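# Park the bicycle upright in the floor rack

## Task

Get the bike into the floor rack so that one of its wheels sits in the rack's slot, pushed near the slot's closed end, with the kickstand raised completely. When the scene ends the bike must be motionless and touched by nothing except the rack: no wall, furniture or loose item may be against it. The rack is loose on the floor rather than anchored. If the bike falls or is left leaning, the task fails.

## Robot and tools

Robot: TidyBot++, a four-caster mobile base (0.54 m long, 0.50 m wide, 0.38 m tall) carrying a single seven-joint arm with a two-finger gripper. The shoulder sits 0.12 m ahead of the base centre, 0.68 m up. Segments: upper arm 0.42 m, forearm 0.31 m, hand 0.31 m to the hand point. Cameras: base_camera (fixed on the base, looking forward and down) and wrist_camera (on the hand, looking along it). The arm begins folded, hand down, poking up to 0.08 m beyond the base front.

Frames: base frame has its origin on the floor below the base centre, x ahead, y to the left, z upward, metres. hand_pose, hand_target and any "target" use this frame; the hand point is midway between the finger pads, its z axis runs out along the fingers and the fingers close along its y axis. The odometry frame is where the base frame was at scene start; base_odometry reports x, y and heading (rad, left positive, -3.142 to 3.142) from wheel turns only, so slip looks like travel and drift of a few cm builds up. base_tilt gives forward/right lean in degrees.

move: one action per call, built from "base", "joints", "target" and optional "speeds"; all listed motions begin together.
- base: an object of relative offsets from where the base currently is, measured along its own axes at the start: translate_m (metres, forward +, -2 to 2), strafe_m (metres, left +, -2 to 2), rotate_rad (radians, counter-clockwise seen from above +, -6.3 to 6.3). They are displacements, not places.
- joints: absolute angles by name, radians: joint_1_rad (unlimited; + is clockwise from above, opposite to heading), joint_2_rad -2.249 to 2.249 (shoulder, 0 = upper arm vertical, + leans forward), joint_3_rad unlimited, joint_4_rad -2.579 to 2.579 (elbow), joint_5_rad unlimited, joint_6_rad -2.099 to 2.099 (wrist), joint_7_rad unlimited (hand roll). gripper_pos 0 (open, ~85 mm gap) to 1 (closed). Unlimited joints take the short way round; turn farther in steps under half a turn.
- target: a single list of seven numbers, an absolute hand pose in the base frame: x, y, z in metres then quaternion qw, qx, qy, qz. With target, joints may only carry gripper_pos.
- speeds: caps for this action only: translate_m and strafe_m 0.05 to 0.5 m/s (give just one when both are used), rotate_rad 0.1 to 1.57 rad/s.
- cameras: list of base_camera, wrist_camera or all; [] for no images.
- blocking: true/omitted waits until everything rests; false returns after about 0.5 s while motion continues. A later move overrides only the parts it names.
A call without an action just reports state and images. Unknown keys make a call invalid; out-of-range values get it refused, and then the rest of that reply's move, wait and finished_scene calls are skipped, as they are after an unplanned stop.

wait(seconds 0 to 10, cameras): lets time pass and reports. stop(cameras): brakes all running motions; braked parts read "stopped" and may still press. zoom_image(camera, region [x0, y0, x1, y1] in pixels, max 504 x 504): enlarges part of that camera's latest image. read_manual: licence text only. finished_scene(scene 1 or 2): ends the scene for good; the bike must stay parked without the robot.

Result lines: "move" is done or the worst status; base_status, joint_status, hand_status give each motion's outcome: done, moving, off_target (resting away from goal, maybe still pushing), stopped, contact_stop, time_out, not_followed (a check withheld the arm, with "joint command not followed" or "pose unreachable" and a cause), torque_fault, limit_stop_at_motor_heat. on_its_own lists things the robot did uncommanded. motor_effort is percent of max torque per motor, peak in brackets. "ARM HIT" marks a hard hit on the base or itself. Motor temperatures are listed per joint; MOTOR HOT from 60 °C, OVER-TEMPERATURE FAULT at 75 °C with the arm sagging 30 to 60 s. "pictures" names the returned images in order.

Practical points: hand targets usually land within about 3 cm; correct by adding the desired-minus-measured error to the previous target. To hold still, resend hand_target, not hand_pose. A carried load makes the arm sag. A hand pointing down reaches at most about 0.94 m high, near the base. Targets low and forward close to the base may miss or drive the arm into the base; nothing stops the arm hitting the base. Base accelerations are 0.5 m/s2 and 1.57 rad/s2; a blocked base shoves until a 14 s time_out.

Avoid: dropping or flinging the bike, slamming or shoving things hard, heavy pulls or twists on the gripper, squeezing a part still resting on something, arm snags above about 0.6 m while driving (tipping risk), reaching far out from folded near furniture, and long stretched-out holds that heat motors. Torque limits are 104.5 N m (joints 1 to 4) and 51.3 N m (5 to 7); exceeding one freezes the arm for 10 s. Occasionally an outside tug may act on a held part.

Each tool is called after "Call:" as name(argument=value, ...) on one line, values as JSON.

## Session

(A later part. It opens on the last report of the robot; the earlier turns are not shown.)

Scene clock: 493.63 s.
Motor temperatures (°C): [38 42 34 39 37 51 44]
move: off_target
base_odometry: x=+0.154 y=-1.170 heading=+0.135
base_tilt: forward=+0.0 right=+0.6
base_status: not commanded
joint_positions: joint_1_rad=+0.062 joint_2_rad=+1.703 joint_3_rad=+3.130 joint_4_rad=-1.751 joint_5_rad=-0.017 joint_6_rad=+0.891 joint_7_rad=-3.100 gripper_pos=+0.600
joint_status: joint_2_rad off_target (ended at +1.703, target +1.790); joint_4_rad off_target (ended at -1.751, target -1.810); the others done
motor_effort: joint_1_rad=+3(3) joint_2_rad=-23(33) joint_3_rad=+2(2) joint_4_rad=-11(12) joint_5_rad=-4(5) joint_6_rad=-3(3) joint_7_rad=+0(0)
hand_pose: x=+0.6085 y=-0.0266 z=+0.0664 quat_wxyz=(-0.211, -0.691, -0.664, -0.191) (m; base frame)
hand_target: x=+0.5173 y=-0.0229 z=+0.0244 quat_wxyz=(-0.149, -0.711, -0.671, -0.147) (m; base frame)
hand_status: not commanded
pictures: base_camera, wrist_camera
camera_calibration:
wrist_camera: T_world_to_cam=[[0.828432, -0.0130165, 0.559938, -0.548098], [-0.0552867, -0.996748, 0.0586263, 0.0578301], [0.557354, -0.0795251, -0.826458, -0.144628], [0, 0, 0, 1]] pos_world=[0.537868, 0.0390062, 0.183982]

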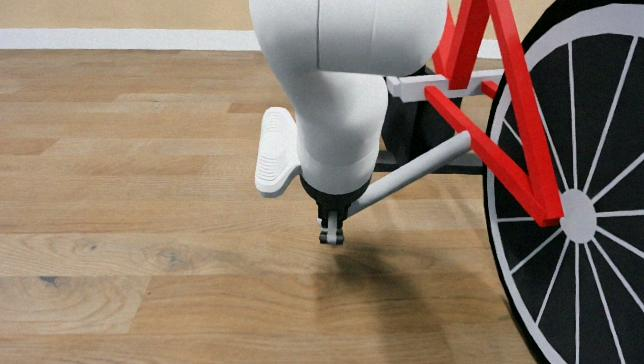

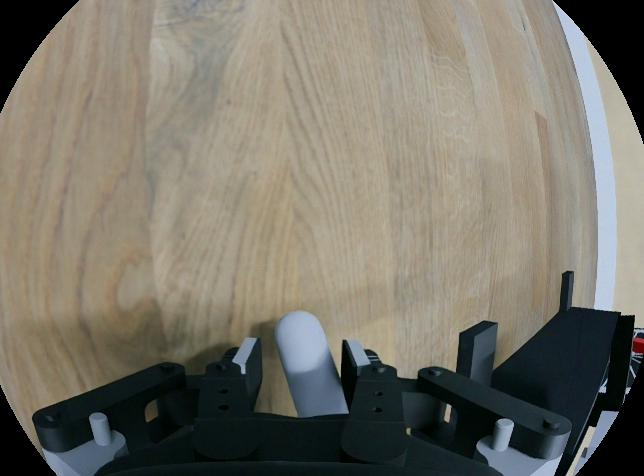

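Call:
zoom_image(camera="base_camera", region=[280, 100, 500, 260])

Scaled by 2.291.

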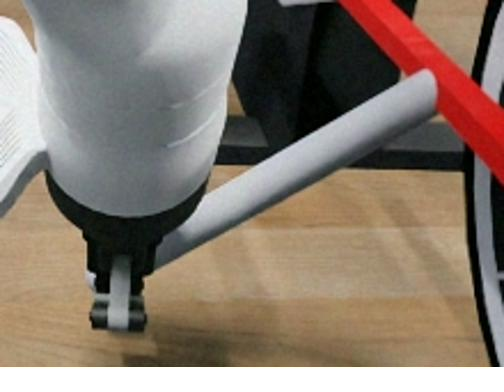

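Call:
move(joints={"joint_2_rad": 1.84, "joint_4_rad": -1.87, "joint_6_rad": 0.90})

Scene clock: 495.50 s.
Motor temperatures (°C): [38 42 34 39 37 51 44]
move: done
base_odometry: x=+0.154 y=-1.170 heading=+0.135
base_tilt: forward=+0.0 right=+0.6
base_status: not commanded
joint_positions: joint_1_rad=+0.069 joint_2_rad=+1.805 joint_3_rad=+3.136 joint_4_rad=-1.867 joint_5_rad=-0.010 joint_6_rad=+0.918 joint_7_rad=-3.101 gripper_pos=+0.600
joint_status: all done
motor_effort: joint_1_rad=+0(6) joint_2_rad=-24(33) joint_3_rad=-1(5) joint_4_rad=-9(17) joint_5_rad=+0(7) joint_6_rad=+0(17) joint_7_rad=+1(1)
hand_pose: x=+0.4866 y=-0.0231 z=+0.0251 quat_wxyz=(-0.144, -0.707, -0.681, -0.128) (m; base frame)
hand_target: x=+0.4563 y=-0.0182 z=+0.0107 quat_wxyz=(-0.116, -0.718, -0.677, -0.118) (m; base frame)
hand_status: not commanded
pictures: base_camera, wrist_camera
camera_calibration:
wrist_camera: T_world_to_cam=[[0.918842, -0.0167255, 0.394271, -0.463803], [-0.043059, -0.997385, 0.0580376, 0.0511159], [0.39227, -0.0703043, -0.91716, -0.027749], [0, 0, 0, 1]] pos_world=[0.439247, 0.041274, 0.154447]

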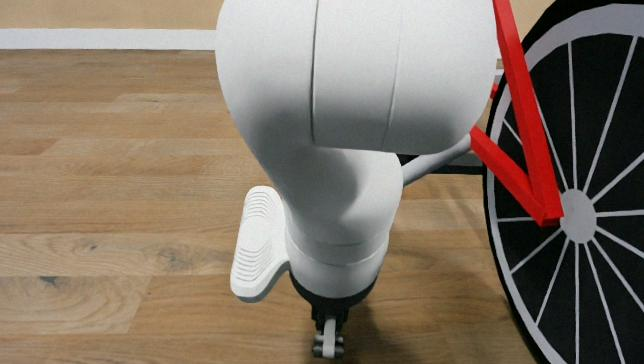

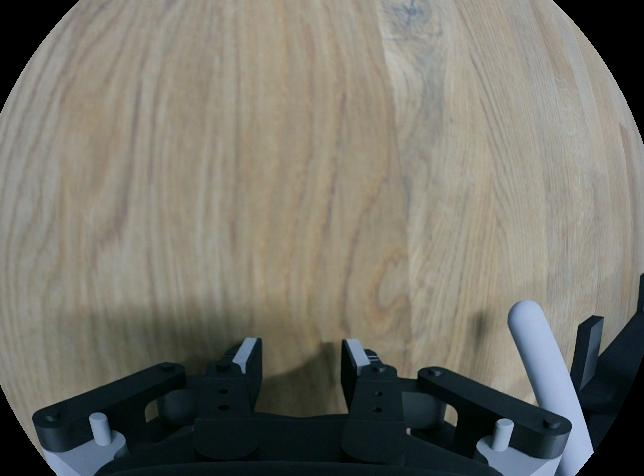

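Call:
move(joints={"joint_1_rad": -0.2, "joint_2_rad": 1.75, "gripper_pos": 0.45}, cameras=[])

Call:
move(joints={"joint_1_rad": -0.2, "joint_2_rad": 1.67, "joint_4_rad": -1.155, "joint_6_rad": -0.37})

Scene clock: 497.50 s.
Motor temperatures (°C): [38 42 34 39 37 51 44]
move: done
base_odometry: x=+0.154 y=-1.170 heading=+0.135
base_tilt: forward=+0.0 right=+0.6
base_status: not commanded
joint_positions: joint_1_rad=-0.188 joint_2_rad=+1.773 joint_3_rad=+3.142 joint_4_rad=-1.866 joint_5_rad=-0.010 joint_6_rad=+0.918 joint_7_rad=-3.101 gripper_pos=+0.450
joint_status: all done
motor_effort: joint_1_rad=+0(4) joint_2_rad=-31(32) joint_3_rad=-1(5) joint_4_rad=-6(10) joint_5_rad=-1(3) joint_6_rad=+4(4) joint_7_rad=+1(1)
hand_pose: x=+0.5017 y=+0.0720 z=+0.0370 quat_wxyz=(-0.139, -0.611, -0.764, -0.156) (m; base frame)
hand_target: x=+0.5063 y=+0.0858 z=+0.0438 quat_wxyz=(-0.127, -0.613, -0.762, -0.166) (m; base frame)
hand_status: not commanded
pictures: none
No camera images: "cameras" was empty.

Scene clock: 499.93 s.
Motor temperatures (°C): [38 42 34 39 37 51 44]
move: done
base_odometry: x=+0.154 y=-1.170 heading=+0.135
base_tilt: forward=+0.0 right=+0.6
base_status: not commanded
joint_positions: joint_1_rad=-0.191 joint_2_rad=+1.667 joint_3_rad=+3.140 joint_4_rad=-1.155 joint_5_rad=-0.010 joint_6_rad=-0.322 joint_7_rad=-3.101 gripper_pos=+0.450
joint_status: all done
motor_effort: joint_1_rad=+0(3) joint_2_rad=-43(47) joint_3_rad=-1(5) joint_4_rad=+5(25) joint_5_rad=-1(3) joint_6_rad=+0(20) joint_7_rad=+1(1)
hand_pose: x=+0.6258 y=+0.1014 z=+0.0318 quat_wxyz=(+0.003, -0.624, -0.781, -0.001) (m; base frame)
hand_target: x=+0.6090 y=+0.0994 z=+0.0306 quat_wxyz=(+0.015, -0.625, -0.780, +0.022) (m; base frame)
hand_status: not commanded
pictures: base_camera, wrist_camera
camera_calibration:
wrist_camera: T_world_to_cam=[[0.971933, 0.234769, 0.0151826, -0.638954], [0.23411, -0.971539, 0.0361221, 0.00550026], [0.0232308, -0.0315538, -0.999232, 0.162185], [0, 0, 0, 1]] pos_world=[0.615965, 0.160468, 0.171563]

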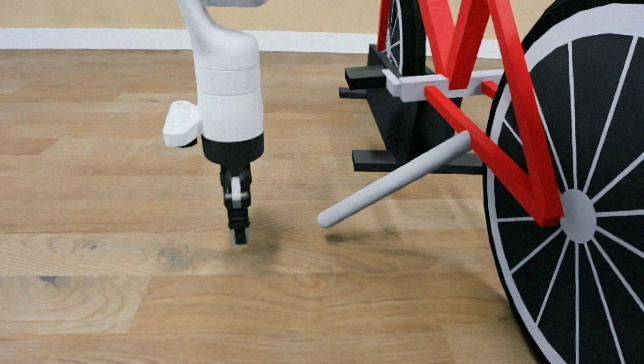

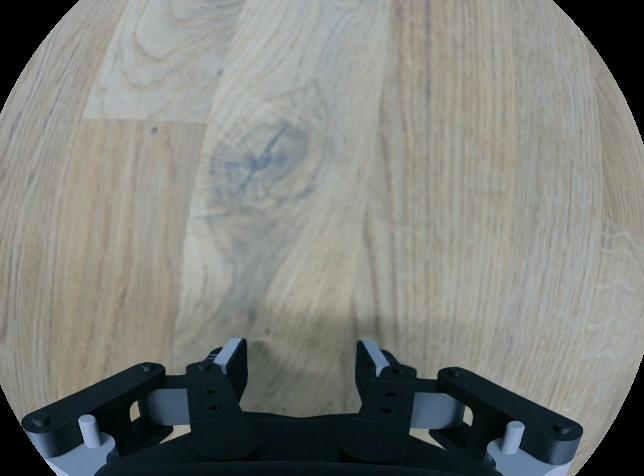

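Call:
move(joints={"joint_1_rad": 0.02, "joint_2_rad": 1.665})

Scene clock: 501.23 s.
Motor temperatures (°C): [38 42 34 39 37 51 44]
move: done
base_odometry: x=+0.154 y=-1.170 heading=+0.135
base_tilt: forward=+0.0 right=+0.6
base_status: not commanded
joint_positions: joint_1_rad=+0.020 joint_2_rad=+1.667 joint_3_rad=+3.141 joint_4_rad=-1.155 joint_5_rad=-0.010 joint_6_rad=-0.326 joint_7_rad=-3.101 gripper_pos=+0.450
joint_status: all done
motor_effort: joint_1_rad=+0(4) joint_2_rad=-43(44) joint_3_rad=-1(3) joint_4_rad=+5(6) joint_5_rad=-1(2) joint_6_rad=+0(0) joint_7_rad=+1(1)
hand_pose: x=+0.6346 y=-0.0075 z=+0.0318 quat_wxyz=(+0.004, -0.703, -0.711, +0.001) (m; base frame)
hand_target: x=+0.6221 y=-0.0100 z=+0.0331 quat_wxyz=(+0.015, -0.707, -0.707, +0.019) (m; base frame)
hand_status: not commanded
pictures: base_camera, wrist_camera
camera_calibration:
wrist_camera: T_world_to_cam=[[0.999591, 0.0262508, 0.0113625, -0.640941], [0.0258139, -0.998981, 0.0370244, 0.0295225], [0.0123228, -0.0367159, -0.99925, 0.165415], [0, 0, 0, 1]] pos_world=[0.637878, 0.052391, 0.17148]

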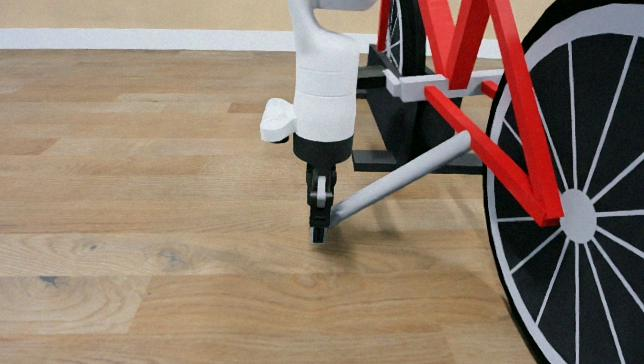

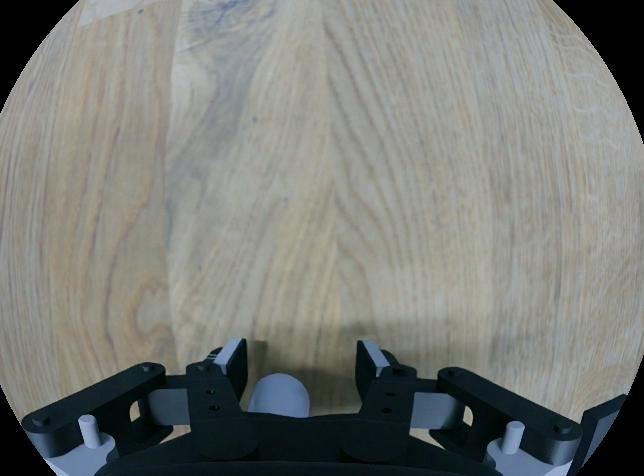

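Call:
move(joints={"joint_1_rad": 0.1, "joint_2_rad": 1.645})

Call:
move(joints={"gripper_pos": 0.62})

Scene clock: 502.20 s.
Motor temperatures (°C): [38 42 34 39 37 51 44]
move: done
base_odometry: x=+0.154 y=-1.170 heading=+0.135
base_tilt: forward=+0.0 right=+0.6
base_status: not commanded
joint_positions: joint_1_rad=+0.083 joint_2_rad=+1.666 joint_3_rad=+3.140 joint_4_rad=-1.158 joint_5_rad=-0.010 joint_6_rad=-0.337 joint_7_rad=-3.102 gripper_pos=+0.450
joint_status: all done
motor_effort: joint_1_rad=+1(3) joint_2_rad=-45(45) joint_3_rad=+0(3) joint_4_rad=+7(9) joint_5_rad=-1(3) joint_6_rad=+1(3) joint_7_rad=+1(1)
hand_pose: x=+0.6288 y=-0.0389 z=+0.0322 quat_wxyz=(+0.009, -0.725, -0.688, +0.004) (m; base frame)
hand_target: x=+0.6325 y=-0.0515 z=+0.0433 quat_wxyz=(+0.009, -0.735, -0.678, +0.012) (m; base frame)
hand_status: not commanded
pictures: base_camera, wrist_camera
camera_calibration:
wrist_camera: T_world_to_cam=[[0.9993, -0.0373906, -0.00123524, -0.636206], [-0.037324, -0.998683, 0.0352126, 0.0381336], [-0.00255024, -0.0351418, -0.999379, 0.17415], [0, 0, 0, 1]] pos_world=[0.637628, 0.0204152, 0.171914]

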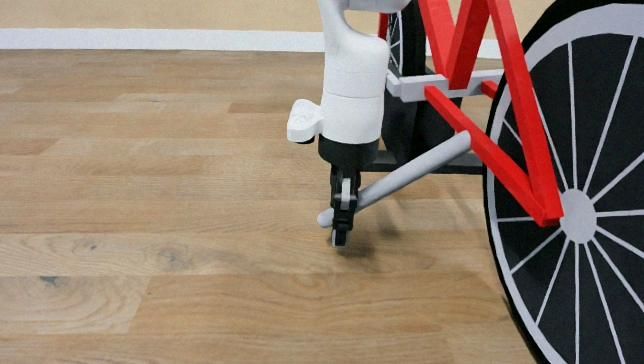

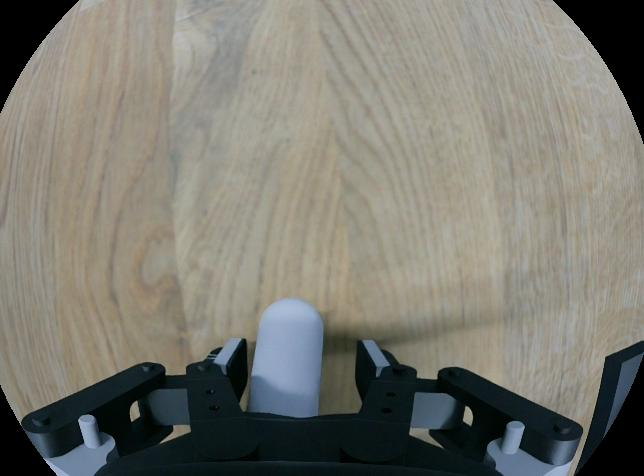

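Scene clock: 502.80 s.
Motor temperatures (°C): [38 42 34 39 37 51 44]
move: done
base_odometry: x=+0.154 y=-1.170 heading=+0.135
base_tilt: forward=+0.0 right=+0.6
base_status: not commanded
joint_positions: joint_1_rad=+0.083 joint_2_rad=+1.666 joint_3_rad=+3.140 joint_4_rad=-1.162 joint_5_rad=-0.010 joint_6_rad=-0.346 joint_7_rad=-3.102 gripper_pos=+0.620
joint_status: all done
motor_effort: joint_1_rad=+0(0) joint_2_rad=-45(45) joint_3_rad=-1(1) joint_4_rad=+9(9) joint_5_rad=+0(2) joint_6_rad=+3(3) joint_7_rad=+1(1)
hand_pose: x=+0.6236 y=-0.0384 z=+0.0319 quat_wxyz=(+0.014, -0.725, -0.688, +0.009) (m; base frame)
hand_target: x=+0.6325 y=-0.0515 z=+0.0433 quat_wxyz=(+0.009, -0.735, -0.678, +0.012) (m; base frame)
hand_status: not commanded
pictures: base_camera, wrist_camera
camera_calibration:
wrist_camera: T_world_to_cam=[[0.999202, -0.0373581, -0.0141657, -0.630531], [-0.0368506, -0.998724, 0.0345343, 0.0381179], [-0.0154378, -0.0339847, -0.999303, 0.18195], [0, 0, 0, 1]] pos_world=[0.634241, 0.0206973, 0.171575]

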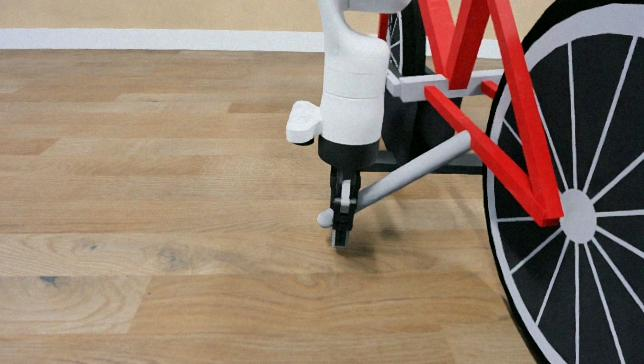

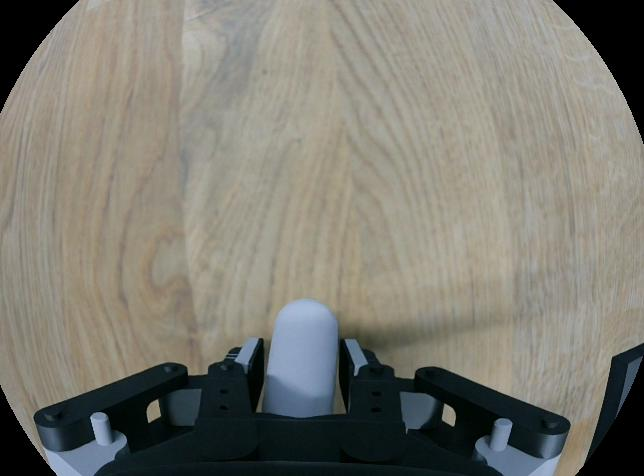

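Call:
move()

Scene clock: 503.50 s.
Motor temperatures (°C): [38 42 34 39 37 51 44]
base_odometry: x=+0.154 y=-1.170 heading=+0.135
base_tilt: forward=+0.0 right=+0.6
base_status: not commanded
joint_positions: joint_1_rad=+0.083 joint_2_rad=+1.666 joint_3_rad=+3.140 joint_4_rad=-1.162 joint_5_rad=-0.010 joint_6_rad=-0.346 joint_7_rad=-3.102 gripper_pos=+0.620
joint_status: all done
motor_effort: joint_1_rad=+0(0) joint_2_rad=-45(45) joint_3_rad=+0(1) joint_4_rad=+8(9) joint_5_rad=-1(2) joint_6_rad=+2(3) joint_7_rad=+1(1)
hand_pose: x=+0.6236 y=-0.0384 z=+0.0319 quat_wxyz=(+0.014, -0.725, -0.688, +0.009) (m; base frame)
hand_target: x=+0.6325 y=-0.0515 z=+0.0433 quat_wxyz=(+0.009, -0.735, -0.678, +0.012) (m; base frame)
hand_status: not commanded
pictures: base_camera, wrist_camera
camera_calibration:
wrist_camera: T_world_to_cam=[[0.999202, -0.0373581, -0.0141657, -0.630531], [-0.0368506, -0.998724, 0.0345343, 0.0381179], [-0.0154378, -0.0339847, -0.999303, 0.18195], [0, 0, 0, 1]] pos_world=[0.634241, 0.0206973, 0.171575]

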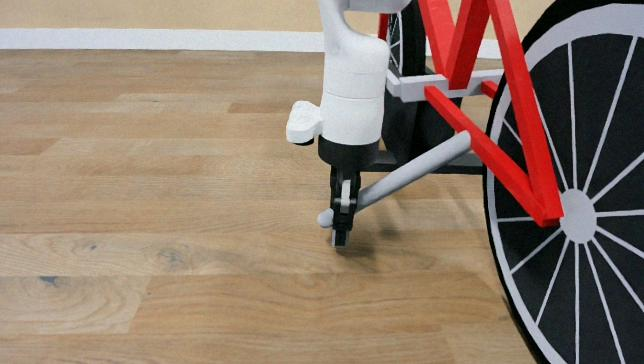

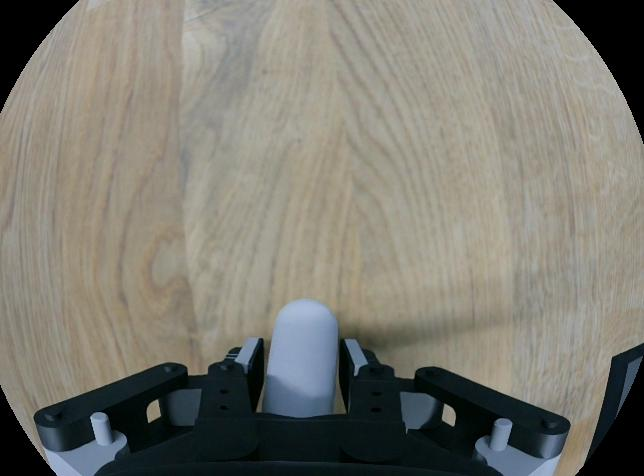

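Call:
move(joints={"joint_2_rad":1.644,"joint_4_rad":-1.317,"joint_6_rad":-0.151}, cameras=["base_camera"])

Call:
move(joints={"joint_2_rad":1.636,"joint_4_rad":-1.39,"joint_6_rad":-0.086})

Scene clock: 505.03 s.
Motor temperatures (°C): [38 42 34 39 37 51 44]
move: done
base_odometry: x=+0.154 y=-1.170 heading=+0.135
base_tilt: forward=+0.0 right=+0.6
base_status: not commanded
joint_positions: joint_1_rad=+0.083 joint_2_rad=+1.645 joint_3_rad=+3.140 joint_4_rad=-1.278 joint_5_rad=-0.010 joint_6_rad=-0.172 joint_7_rad=-3.102 gripper_pos=+0.620
joint_status: all done
motor_effort: joint_1_rad=+0(1) joint_2_rad=-37(46) joint_3_rad=-1(1) joint_4_rad=-1(7) joint_5_rad=-2(2) joint_6_rad=-3(4) joint_7_rad=+0(1)
hand_pose: x=+0.6196 y=-0.0386 z=+0.0328 quat_wxyz=(-0.016, -0.725, -0.688, -0.017) (m; base frame)
hand_target: x=+0.6020 y=-0.0471 z=+0.0306 quat_wxyz=(-0.012, -0.734, -0.679, -0.009) (m; base frame)
hand_status: not commanded
pictures: base_camera

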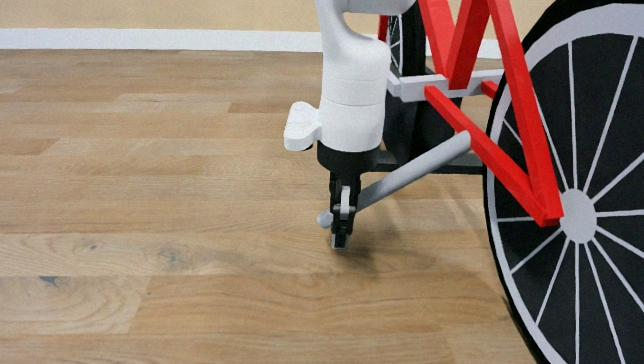

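Scene clock: 505.87 s.
Motor temperatures (°C): [38 43 34 39 37 51 44]
move: off_target
base_odometry: x=+0.154 y=-1.170 heading=+0.135
base_tilt: forward=+0.0 right=+0.6
base_status: not commanded
joint_positions: joint_1_rad=+0.083 joint_2_rad=+1.625 joint_3_rad=+3.139 joint_4_rad=-1.341 joint_5_rad=-0.010 joint_6_rad=-0.096 joint_7_rad=-3.102 gripper_pos=+0.620
joint_status: joint_4_rad off_target (ended at -1.341, target -1.390); the others done
motor_effort: joint_1_rad=+1(2) joint_2_rad=-36(37) joint_3_rad=+0(2) joint_4_rad=-3(4) joint_5_rad=-1(2) joint_6_rad=-4(5) joint_7_rad=+1(1)
hand_pose: x=+0.6177 y=-0.0387 z=+0.0394 quat_wxyz=(-0.029, -0.725, -0.687, -0.028) (m; base frame)
hand_target: x=+0.5822 y=-0.0447 z=+0.0310 quat_wxyz=(-0.011, -0.734, -0.679, -0.010) (m; base frame)
hand_status: not commanded
pictures: base_camera, wrist_camera
camera_calibration:
wrist_camera: T_world_to_cam=[[0.994471, -0.037926, 0.0979189, -0.626077], [-0.0421733, -0.998241, 0.041676, 0.0403584], [0.096166, -0.0455752, -0.994321, 0.119731], [0, 0, 0, 1]] pos_world=[0.612804, 0.0219996, 0.178674]

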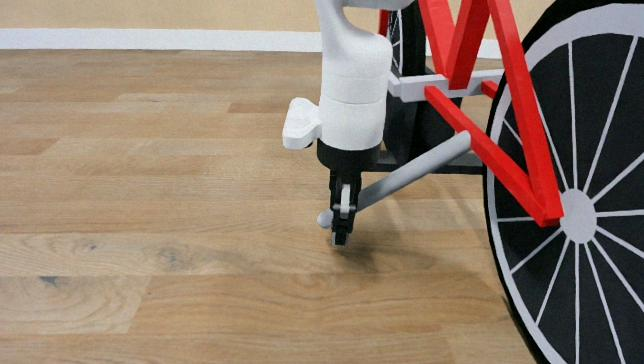

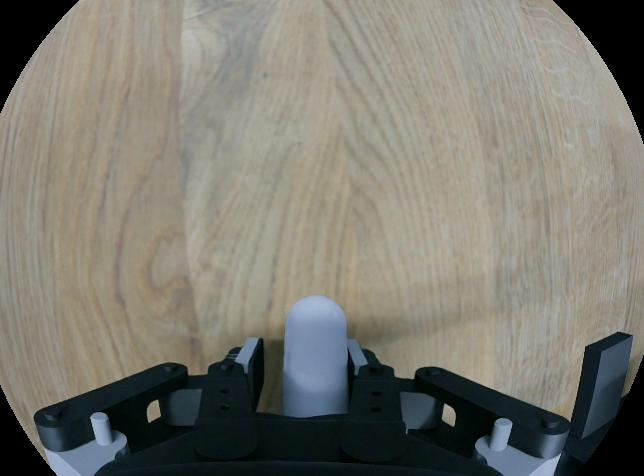

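Call:
move(joints={"joint_2_rad":1.679,"joint_4_rad":-1.534,"joint_6_rad":0.101})

Scene clock: 507.00 s.
Motor temperatures (°C): [38 43 34 39 37 51 44]
move: off_target
base_odometry: x=+0.154 y=-1.170 heading=+0.135
base_tilt: forward=+0.0 right=+0.6
base_status: not commanded
joint_positions: joint_1_rad=+0.083 joint_2_rad=+1.623 joint_3_rad=+3.139 joint_4_rad=-1.447 joint_5_rad=-0.010 joint_6_rad=+0.116 joint_7_rad=-3.102 gripper_pos=+0.620
joint_status: joint_2_rad off_target (ended at +1.623, target +1.679); joint_4_rad off_target (ended at -1.447, target -1.534); the others done
motor_effort: joint_1_rad=+3(3) joint_2_rad=-26(35) joint_3_rad=+2(3) joint_4_rad=-11(13) joint_5_rad=-1(3) joint_6_rad=-8(9) joint_7_rad=+0(1)
hand_pose: x=+0.6186 y=-0.0391 z=+0.0406 quat_wxyz=(-0.070, -0.723, -0.685, -0.063) (m; base frame)
hand_target: x=+0.5224 y=-0.0375 z=+0.0117 quat_wxyz=(-0.010, -0.734, -0.679, -0.011) (m; base frame)
hand_status: not commanded
pictures: base_camera, wrist_camera
camera_calibration:
wrist_camera: T_world_to_cam=[[0.9782, -0.0368591, 0.204368, -0.621259], [-0.0474867, -0.997749, 0.0473426, 0.0430292], [0.202163, -0.0560153, -0.977749, 0.0541835], [0, 0, 0, 1]] pos_world=[0.598805, 0.0230684, 0.177906]

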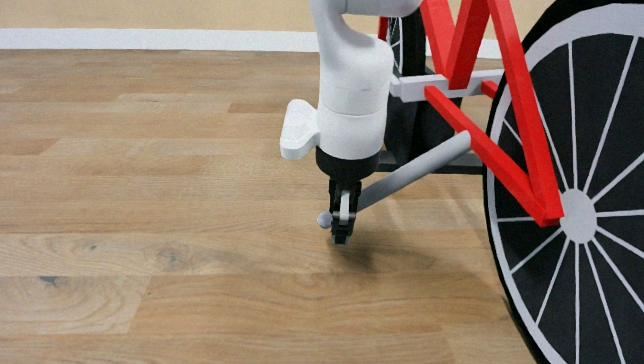

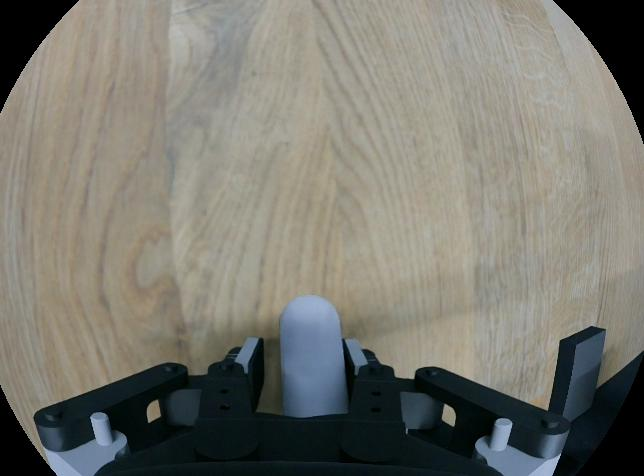

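Call:
zoom_image(camera="base_camera", region=[240, 100, 500, 300])

Scaled by 1.938.

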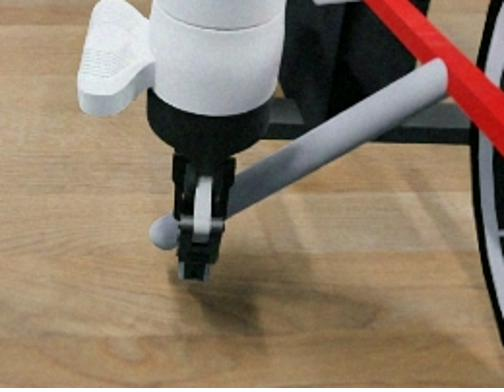

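Call:
move(joints={"joint_2_rad":1.655,"joint_4_rad":-1.213,"joint_6_rad":-0.3}, cameras=[])

Call:
move(joints={"gripper_pos":0.78}, cameras=["wrist_camera"])

Call:
move(joints={"joint_2_rad":1.56,"joint_4_rad":-1.31,"joint_6_rad":-0.28})

Scene clock: 509.03 s.
Motor temperatures (°C): [38 43 34 39 37 51 44]
move: done
base_odometry: x=+0.154 y=-1.170 heading=+0.135
base_tilt: forward=+0.0 right=+0.6
base_status: not commanded
joint_positions: joint_1_rad=+0.084 joint_2_rad=+1.640 joint_3_rad=+3.139 joint_4_rad=-1.228 joint_5_rad=-0.010 joint_6_rad=-0.257 joint_7_rad=-3.102 gripper_pos=+0.620
joint_status: all done
motor_effort: joint_1_rad=+0(3) joint_2_rad=-42(44) joint_3_rad=-1(2) joint_4_rad=+5(13) joint_5_rad=-1(3) joint_6_rad=+0(8) joint_7_rad=+1(1)
hand_pose: x=+0.6276 y=-0.0389 z=+0.0389 quat_wxyz=(-0.004, -0.726, -0.688, -0.007) (m; base frame)
hand_target: x=+0.6126 y=-0.0491 z=+0.0326 quat_wxyz=(+0.008, -0.735, -0.678, +0.010) (m; base frame)
hand_status: not commanded
pictures: none
No camera images: "cameras" was empty.

Scene clock: 509.73 s.
Motor temperatures (°C): [38 43 34 39 37 51 44]
move: done
base_odometry: x=+0.154 y=-1.170 heading=+0.135
base_tilt: forward=+0.0 right=+0.6
base_status: not commanded
joint_positions: joint_1_rad=+0.090 joint_2_rad=+1.641 joint_3_rad=+3.134 joint_4_rad=-1.228 joint_5_rad=-0.010 joint_6_rad=-0.270 joint_7_rad=-3.136 gripper_pos=+0.758
joint_status: all done
motor_effort: joint_1_rad=+0(2) joint_2_rad=-42(44) joint_3_rad=+1(3) joint_4_rad=+6(8) joint_5_rad=+2(5) joint_6_rad=+0(3) joint_7_rad=+3(6)
hand_pose: x=+0.6226 y=-0.0389 z=+0.0383 quat_wxyz=(+0.002, -0.740, -0.673, -0.005) (m; base frame)
hand_target: x=+0.6126 y=-0.0491 z=+0.0326 quat_wxyz=(+0.008, -0.735, -0.678, +0.010) (m; base frame)
hand_status: not commanded
pictures: wrist_camera
camera_calibration:
wrist_camera: T_world_to_cam=[[0.996631, -0.0794924, 0.0201684, -0.630784], [-0.0800977, -0.996298, 0.0312264, 0.0645639], [0.0176115, -0.0327366, -0.999309, 0.167741], [0, 0, 0, 1]] pos_world=[0.630876, 0.0196736, 0.178331]

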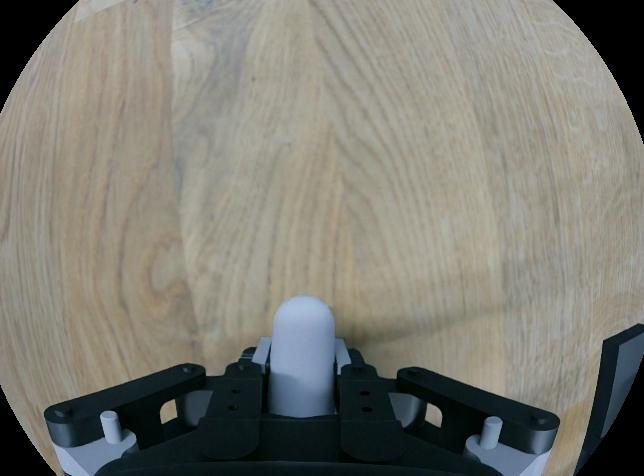

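Scene clock: 510.63 s.
Motor temperatures (°C): [38 43 34 39 37 51 44]
move: off_target
base_odometry: x=+0.154 y=-1.170 heading=+0.135
base_tilt: forward=+0.0 right=+0.6
base_status: not commanded
joint_positions: joint_1_rad=+0.090 joint_2_rad=+1.633 joint_3_rad=+3.134 joint_4_rad=-1.251 joint_5_rad=-0.010 joint_6_rad=-0.243 joint_7_rad=-3.136 gripper_pos=+0.760
joint_status: joint_2_rad off_target (ended at +1.633, target +1.560); joint_4_rad off_target (ended at -1.251, target -1.310); the others done
motor_effort: joint_1_rad=+3(4) joint_2_rad=-52(54) joint_3_rad=+2(3) joint_4_rad=-4(6) joint_5_rad=+0(3) joint_6_rad=-9(9) joint_7_rad=+1(4)
hand_pose: x=+0.6218 y=-0.0388 z=+0.0403 quat_wxyz=(-0.002, -0.740, -0.673, -0.008) (m; base frame)
hand_target: x=+0.6190 y=-0.0496 z=+0.0722 quat_wxyz=(+0.002, -0.734, -0.679, +0.004) (m; base frame)
hand_status: not commanded
pictures: base_camera, wrist_camera
camera_calibration:
wrist_camera: T_world_to_cam=[[0.996318, -0.0795384, 0.032003, -0.630365], [-0.0805444, -0.996254, 0.03148, 0.0648018], [0.0293793, -0.0339417, -0.998992, 0.16241], [0, 0, 0, 1]] pos_world=[0.628492, 0.0199333, 0.18038]

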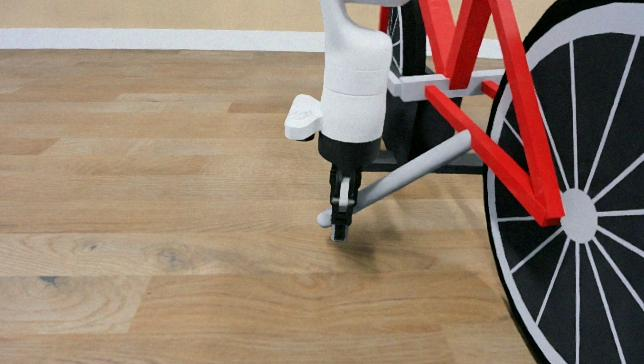

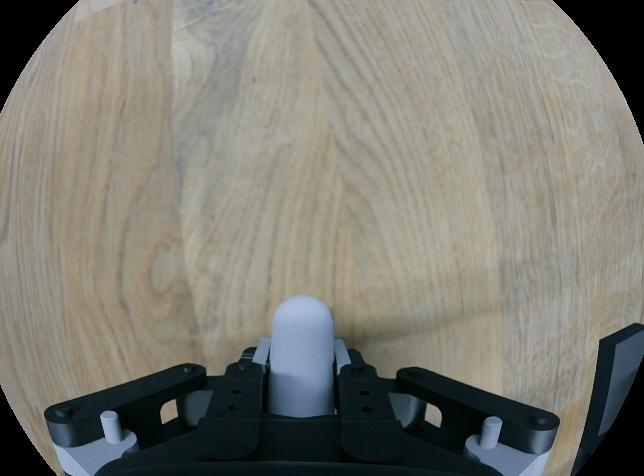

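Call:
move(joints={"joint_2_rad":1.469,"joint_4_rad":-1.4,"joint_6_rad":-0.28})

Scene clock: 512.20 s.
Motor temperatures (°C): [38 43 34 39 37 51 44]
move: off_target
base_odometry: x=+0.154 y=-1.170 heading=+0.135
base_tilt: forward=+0.0 right=+0.6
base_status: not commanded
joint_positions: joint_1_rad=+0.098 joint_2_rad=+1.513 joint_3_rad=+3.139 joint_4_rad=-1.371 joint_5_rad=-0.010 joint_6_rad=-0.254 joint_7_rad=-3.136 gripper_pos=+0.761
joint_status: joint_2_rad off_target (ended at +1.513, target +1.469); the others done
motor_effort: joint_1_rad=+2(5) joint_2_rad=-52(58) joint_3_rad=+0(6) joint_4_rad=-2(8) joint_5_rad=-2(3) joint_6_rad=-7(13) joint_7_rad=+0(2)
hand_pose: x=+0.6180 y=-0.0455 z=+0.0910 quat_wxyz=(+0.000, -0.742, -0.670, -0.003) (m; base frame)
hand_target: x=+0.6175 y=-0.0494 z=+0.1105 quat_wxyz=(+0.001, -0.734, -0.679, +0.004) (m; base frame)
hand_status: not commanded
pictures: base_camera, wrist_camera
camera_calibration:
wrist_camera: T_world_to_cam=[[0.996048, -0.0863756, 0.0206953, -0.627847], [-0.0870897, -0.995531, 0.0365283, 0.0598521], [0.0174477, -0.0381863, -0.999118, 0.220174], [0, 0, 0, 1]] pos_world=[0.626737, 0.0137616, 0.230787]

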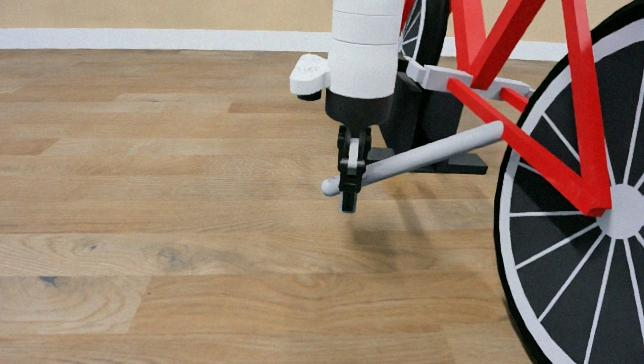

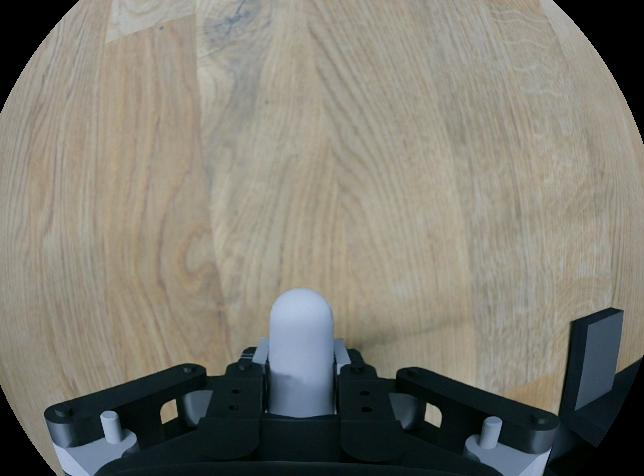

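Call:
move(joints={"joint_2_rad":1.54,"joint_4_rad":-1.34,"joint_6_rad":-0.3}, cameras=[])

Call:
move(joints={"joint_2_rad":1.52,"joint_4_rad":-1.46,"joint_6_rad":-0.12})

Scene clock: 513.70 s.
Motor temperatures (°C): [38 43 34 39 37 51 44]
move: done
base_odometry: x=+0.154 y=-1.170 heading=+0.135
base_tilt: forward=+0.0 right=+0.6
base_status: not commanded
joint_positions: joint_1_rad=+0.096 joint_2_rad=+1.536 joint_3_rad=+3.135 joint_4_rad=-1.339 joint_5_rad=-0.010 joint_6_rad=-0.275 joint_7_rad=-3.136 gripper_pos=+0.761
joint_status: all done
motor_effort: joint_1_rad=+0(4) joint_2_rad=-43(53) joint_3_rad=-1(4) joint_4_rad=+4(6) joint_5_rad=-2(2) joint_6_rad=-1(7) joint_7_rad=+1(1)
hand_pose: x=+0.6180 y=-0.0421 z=+0.0820 quat_wxyz=(+0.006, -0.741, -0.671, -0.001) (m; base frame)
hand_target: x=+0.6065 y=-0.0484 z=+0.0801 quat_wxyz=(+0.013, -0.734, -0.678, +0.014) (m; base frame)
hand_status: not commanded
pictures: none
No camera images: "cameras" was empty.

Scene clock: 514.67 s.
Motor temperatures (°C): [38 43 34 39 37 51 44]
move: off_target
base_odometry: x=+0.154 y=-1.170 heading=+0.135
base_tilt: forward=+0.0 right=+0.6
base_status: not commanded
joint_positions: joint_1_rad=+0.096 joint_2_rad=+1.526 joint_3_rad=+3.135 joint_4_rad=-1.417 joint_5_rad=-0.010 joint_6_rad=-0.139 joint_7_rad=-3.136 gripper_pos=+0.761
joint_status: joint_4_rad off_target (ended at -1.417, target -1.460); the others done
motor_effort: joint_1_rad=+1(1) joint_2_rad=-38(43) joint_3_rad=+0(2) joint_4_rad=-2(5) joint_5_rad=-2(3) joint_6_rad=-3(4) joint_7_rad=+0(1)
hand_pose: x=+0.6182 y=-0.0423 z=+0.0817 quat_wxyz=(-0.019, -0.741, -0.671, -0.023) (m; base frame)
hand_target: x=+0.6005 y=-0.0467 z=+0.0819 quat_wxyz=(-0.016, -0.734, -0.679, -0.013) (m; base frame)
hand_status: not commanded
pictures: base_camera, wrist_camera
camera_calibration:
wrist_camera: T_world_to_cam=[[0.993369, -0.0850333, 0.0773788, -0.630436], [-0.0878492, -0.995562, 0.0337392, 0.0640912], [0.0741664, -0.0403131, -0.996431, 0.175601], [0, 0, 0, 1]] pos_world=[0.618863, 0.0172777, 0.221594]

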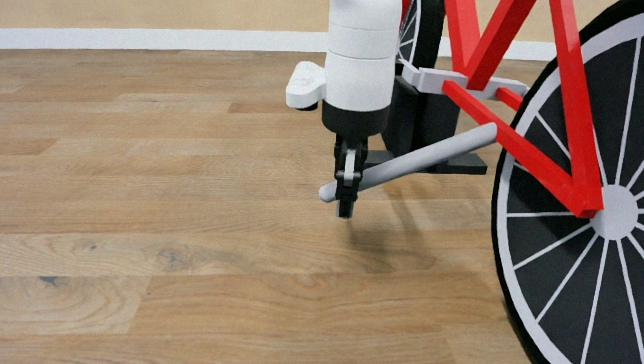

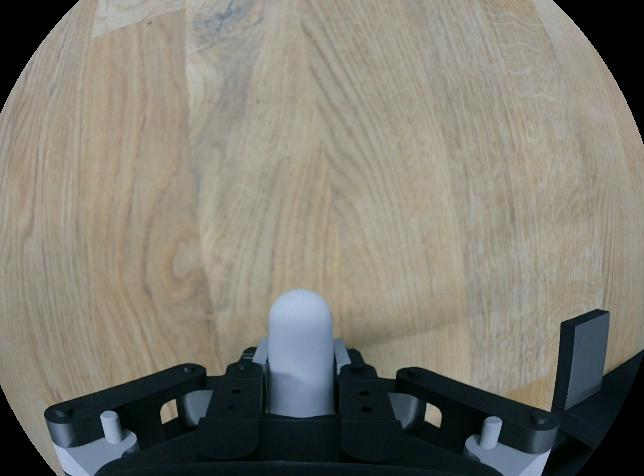

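Call:
move(joints={"joint_2_rad":1.54,"joint_4_rad":-1.58,"joint_6_rad":0.0}, cameras=["base_camera"])

Call:
move(joints={"joint_2_rad":1.55,"joint_4_rad":-1.7,"joint_6_rad":0.12})

Scene clock: 516.00 s.
Motor temperatures (°C): [38 43 34 39 37 51 44]
move: off_target
base_odometry: x=+0.154 y=-1.170 heading=+0.135
base_tilt: forward=+0.0 right=+0.6
base_status: not commanded
joint_positions: joint_1_rad=+0.096 joint_2_rad=+1.521 joint_3_rad=+3.137 joint_4_rad=-1.507 joint_5_rad=+0.000 joint_6_rad=+0.003 joint_7_rad=-3.130 gripper_pos=+0.761
joint_status: joint_4_rad off_target (ended at -1.507, target -1.580); the others done
motor_effort: joint_1_rad=+0(2) joint_2_rad=-32(38) joint_3_rad=-4(4) joint_4_rad=-9(11) joint_5_rad=-5(8) joint_6_rad=-6(7) joint_7_rad=-3(5)
hand_pose: x=+0.6089 y=-0.0433 z=+0.0811 quat_wxyz=(-0.042, -0.735, -0.675, -0.040) (m; base frame)
hand_target: x=+0.5511 y=-0.0410 z=+0.0693 quat_wxyz=(-0.008, -0.734, -0.679, -0.008) (m; base frame)
hand_status: not commanded
pictures: base_camera

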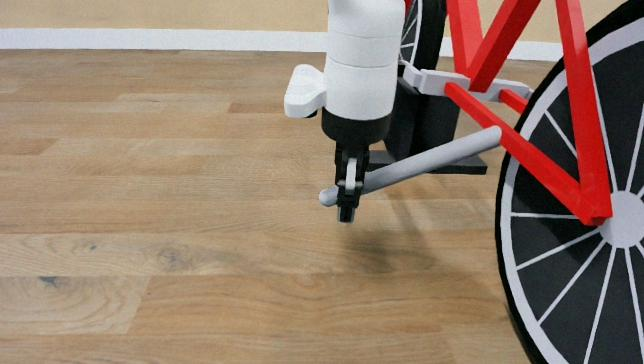

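Scene clock: 517.07 s.
Motor temperatures (°C): [38 43 34 39 37 51 44]
move: off_target
base_odometry: x=+0.154 y=-1.170 heading=+0.135
base_tilt: forward=+0.0 right=+0.6
base_status: not commanded
joint_positions: joint_1_rad=+0.096 joint_2_rad=+1.518 joint_3_rad=+3.144 joint_4_rad=-1.605 joint_5_rad=+0.004 joint_6_rad=+0.129 joint_7_rad=-3.124 gripper_pos=+0.761
joint_status: joint_4_rad off_target (ended at -1.605, target -1.700); the others done
motor_effort: joint_1_rad=+3(3) joint_2_rad=-35(36) joint_3_rad=-1(6) joint_4_rad=-16(17) joint_5_rad=-8(9) joint_6_rad=-8(9) joint_7_rad=-6(6)
hand_pose: x=+0.5890 y=-0.0455 z=+0.0819 quat_wxyz=(-0.056, -0.731, -0.679, -0.048) (m; base frame)
hand_target: x=+0.5076 y=-0.0359 z=+0.0668 quat_wxyz=(-0.003, -0.734, -0.679, -0.005) (m; base frame)
hand_status: not commanded
pictures: base_camera, wrist_camera
camera_calibration:
wrist_camera: T_world_to_cam=[[0.98465, -0.057244, 0.164885, -0.602494], [-0.0660604, -0.996637, 0.0484881, 0.0442015], [0.161554, -0.0586362, -0.98512, 0.124619], [0, 0, 0, 1]] pos_world=[0.576033, 0.0168709, 0.219963]

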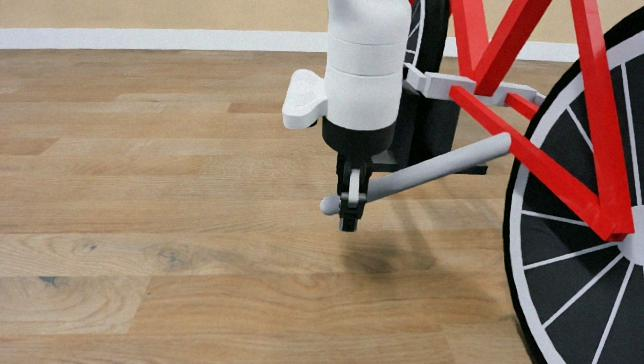

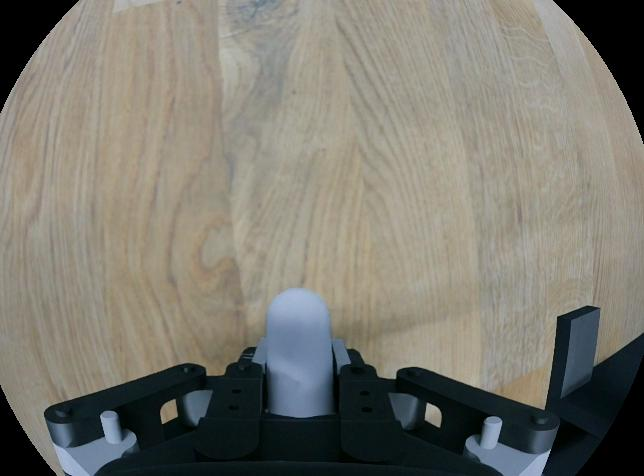

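Call:
move(joints={"joint_2_rad":1.55,"joint_4_rad":-1.85,"joint_6_rad":0.25})

Scene clock: 519.13 s.
Motor temperatures (°C): [38 43 34 39 37 51 44]
move: off_target
base_odometry: x=+0.154 y=-1.170 heading=+0.135
base_tilt: forward=+0.0 right=+0.6
base_status: not commanded
joint_positions: joint_1_rad=+0.096 joint_2_rad=+1.506 joint_3_rad=+3.160 joint_4_rad=-1.758 joint_5_rad=+0.008 joint_6_rad=+0.269 joint_7_rad=-3.113 gripper_pos=+0.761
joint_status: joint_2_rad off_target (ended at +1.506, target +1.550); joint_4_rad off_target (ended at -1.758, target -1.850); the others done
motor_effort: joint_1_rad=-2(2) joint_2_rad=-25(36) joint_3_rad=-8(8) joint_4_rad=-17(23) joint_5_rad=-4(10) joint_6_rad=-9(10) joint_7_rad=-5(8)
hand_pose: x=+0.5433 y=-0.0504 z=+0.0889 quat_wxyz=(-0.061, -0.726, -0.684, -0.042) (m; base frame)
hand_target: x=+0.4554 y=-0.0299 z=+0.0754 quat_wxyz=(+0.005, -0.734, -0.679, +0.000) (m; base frame)
hand_status: not commanded
pictures: base_camera, wrist_camera
camera_calibration:
wrist_camera: T_world_to_cam=[[0.985771, -0.0418559, 0.162797, -0.558604], [-0.0530009, -0.996494, 0.0647287, 0.0274034], [0.159517, -0.0724361, -0.984534, 0.138982], [0, 0, 0, 1]] pos_world=[0.529938, 0.0139938, 0.225998]

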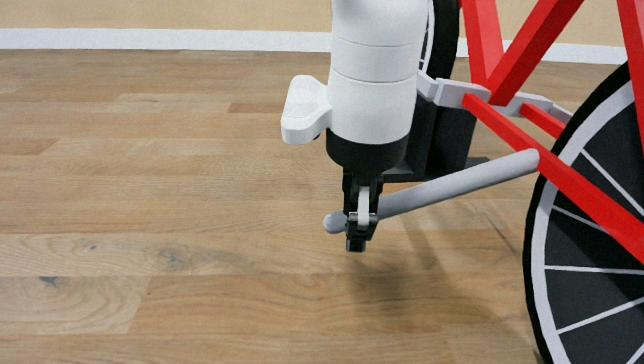

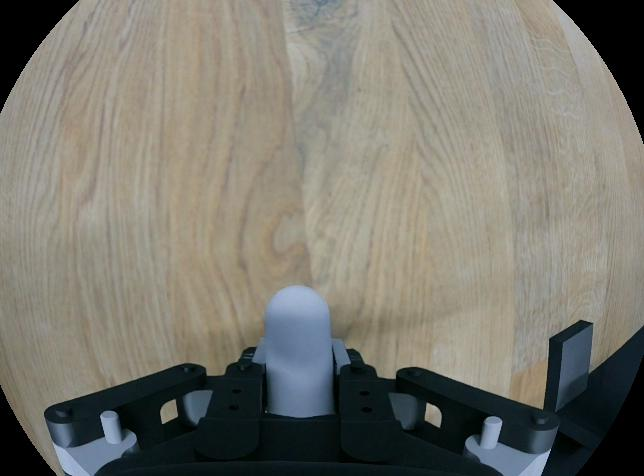

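Call:
move(joints={"joint_2_rad":1.54,"joint_4_rad":-1.5,"joint_6_rad":-0.12}, cameras=[])

Call:
move(joints={"joint_2_rad":1.56,"joint_4_rad":-1.28,"joint_6_rad":-0.36})

Scene clock: 521.17 s.
Motor temperatures (°C): [38 43 34 39 37 51 44]
move: off_target
base_odometry: x=+0.154 y=-1.170 heading=+0.135
base_tilt: forward=+0.0 right=+0.6
base_status: not commanded
joint_positions: joint_1_rad=+0.097 joint_2_rad=+1.507 joint_3_rad=+3.156 joint_4_rad=-1.558 joint_5_rad=+0.008 joint_6_rad=-0.113 joint_7_rad=-3.125 gripper_pos=+0.768
joint_status: joint_4_rad off_target (ended at -1.558, target -1.500); the others done
motor_effort: joint_1_rad=-2(3) joint_2_rad=-36(37) joint_3_rad=-1(8) joint_4_rad=+10(18) joint_5_rad=+1(6) joint_6_rad=+5(9) joint_7_rad=+3(4)
hand_pose: x=+0.5490 y=-0.0495 z=+0.0842 quat_wxyz=(+0.009, -0.732, -0.681, +0.018) (m; base frame)
hand_target: x=+0.5636 y=-0.0430 z=+0.0708 quat_wxyz=(+0.007, -0.734, -0.679, +0.006) (m; base frame)
hand_status: not commanded
pictures: none
No camera images: "cameras" was empty.

Scene clock: 522.40 s.
Motor temperatures (°C): [38 43 34 39 37 51 44]
move: off_target
base_odometry: x=+0.154 y=-1.170 heading=+0.135
base_tilt: forward=+0.0 right=+0.6
base_status: not commanded
joint_positions: joint_1_rad=+0.096 joint_2_rad=+1.536 joint_3_rad=+3.137 joint_4_rad=-1.329 joint_5_rad=+0.008 joint_6_rad=-0.349 joint_7_rad=-3.134 gripper_pos=+0.768
joint_status: joint_4_rad off_target (ended at -1.329, target -1.280); the others done
motor_effort: joint_1_rad=+1(2) joint_2_rad=-42(43) joint_3_rad=+2(3) joint_4_rad=+12(14) joint_5_rad=+4(5) joint_6_rad=+4(7) joint_7_rad=+5(5)
hand_pose: x=+0.6008 y=-0.0432 z=+0.0836 quat_wxyz=(+0.028, -0.735, -0.677, +0.023) (m; base frame)
hand_target: x=+0.6125 y=-0.0494 z=+0.0754 quat_wxyz=(+0.020, -0.734, -0.678, +0.021) (m; base frame)
hand_status: not commanded
pictures: base_camera, wrist_camera
camera_calibration:
wrist_camera: T_world_to_cam=[[0.996327, -0.0658525, -0.0547373, -0.603329], [-0.0638776, -0.997269, 0.0370796, 0.0467917], [-0.0570296, -0.0334469, -0.997812, 0.25795], [0, 0, 0, 1]] pos_world=[0.618813, 0.0155608, 0.222626]

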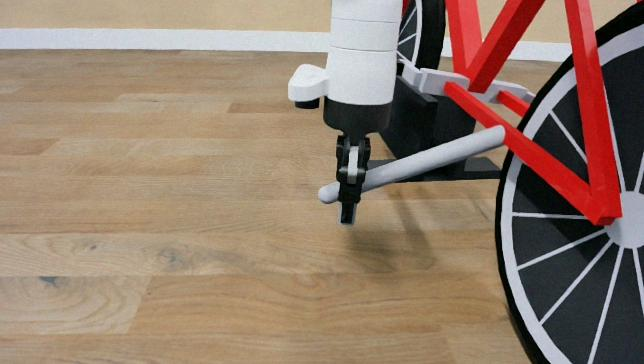

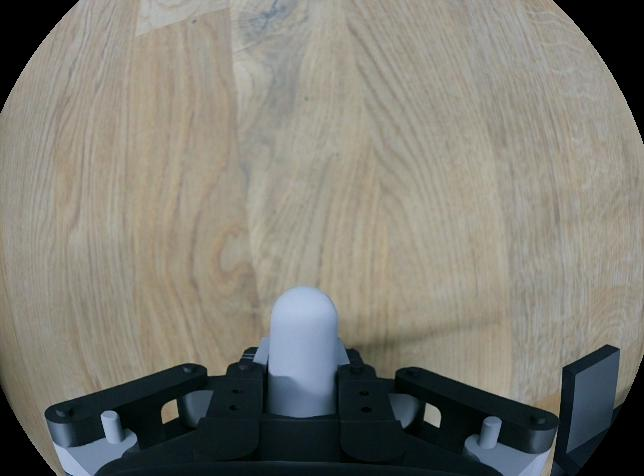

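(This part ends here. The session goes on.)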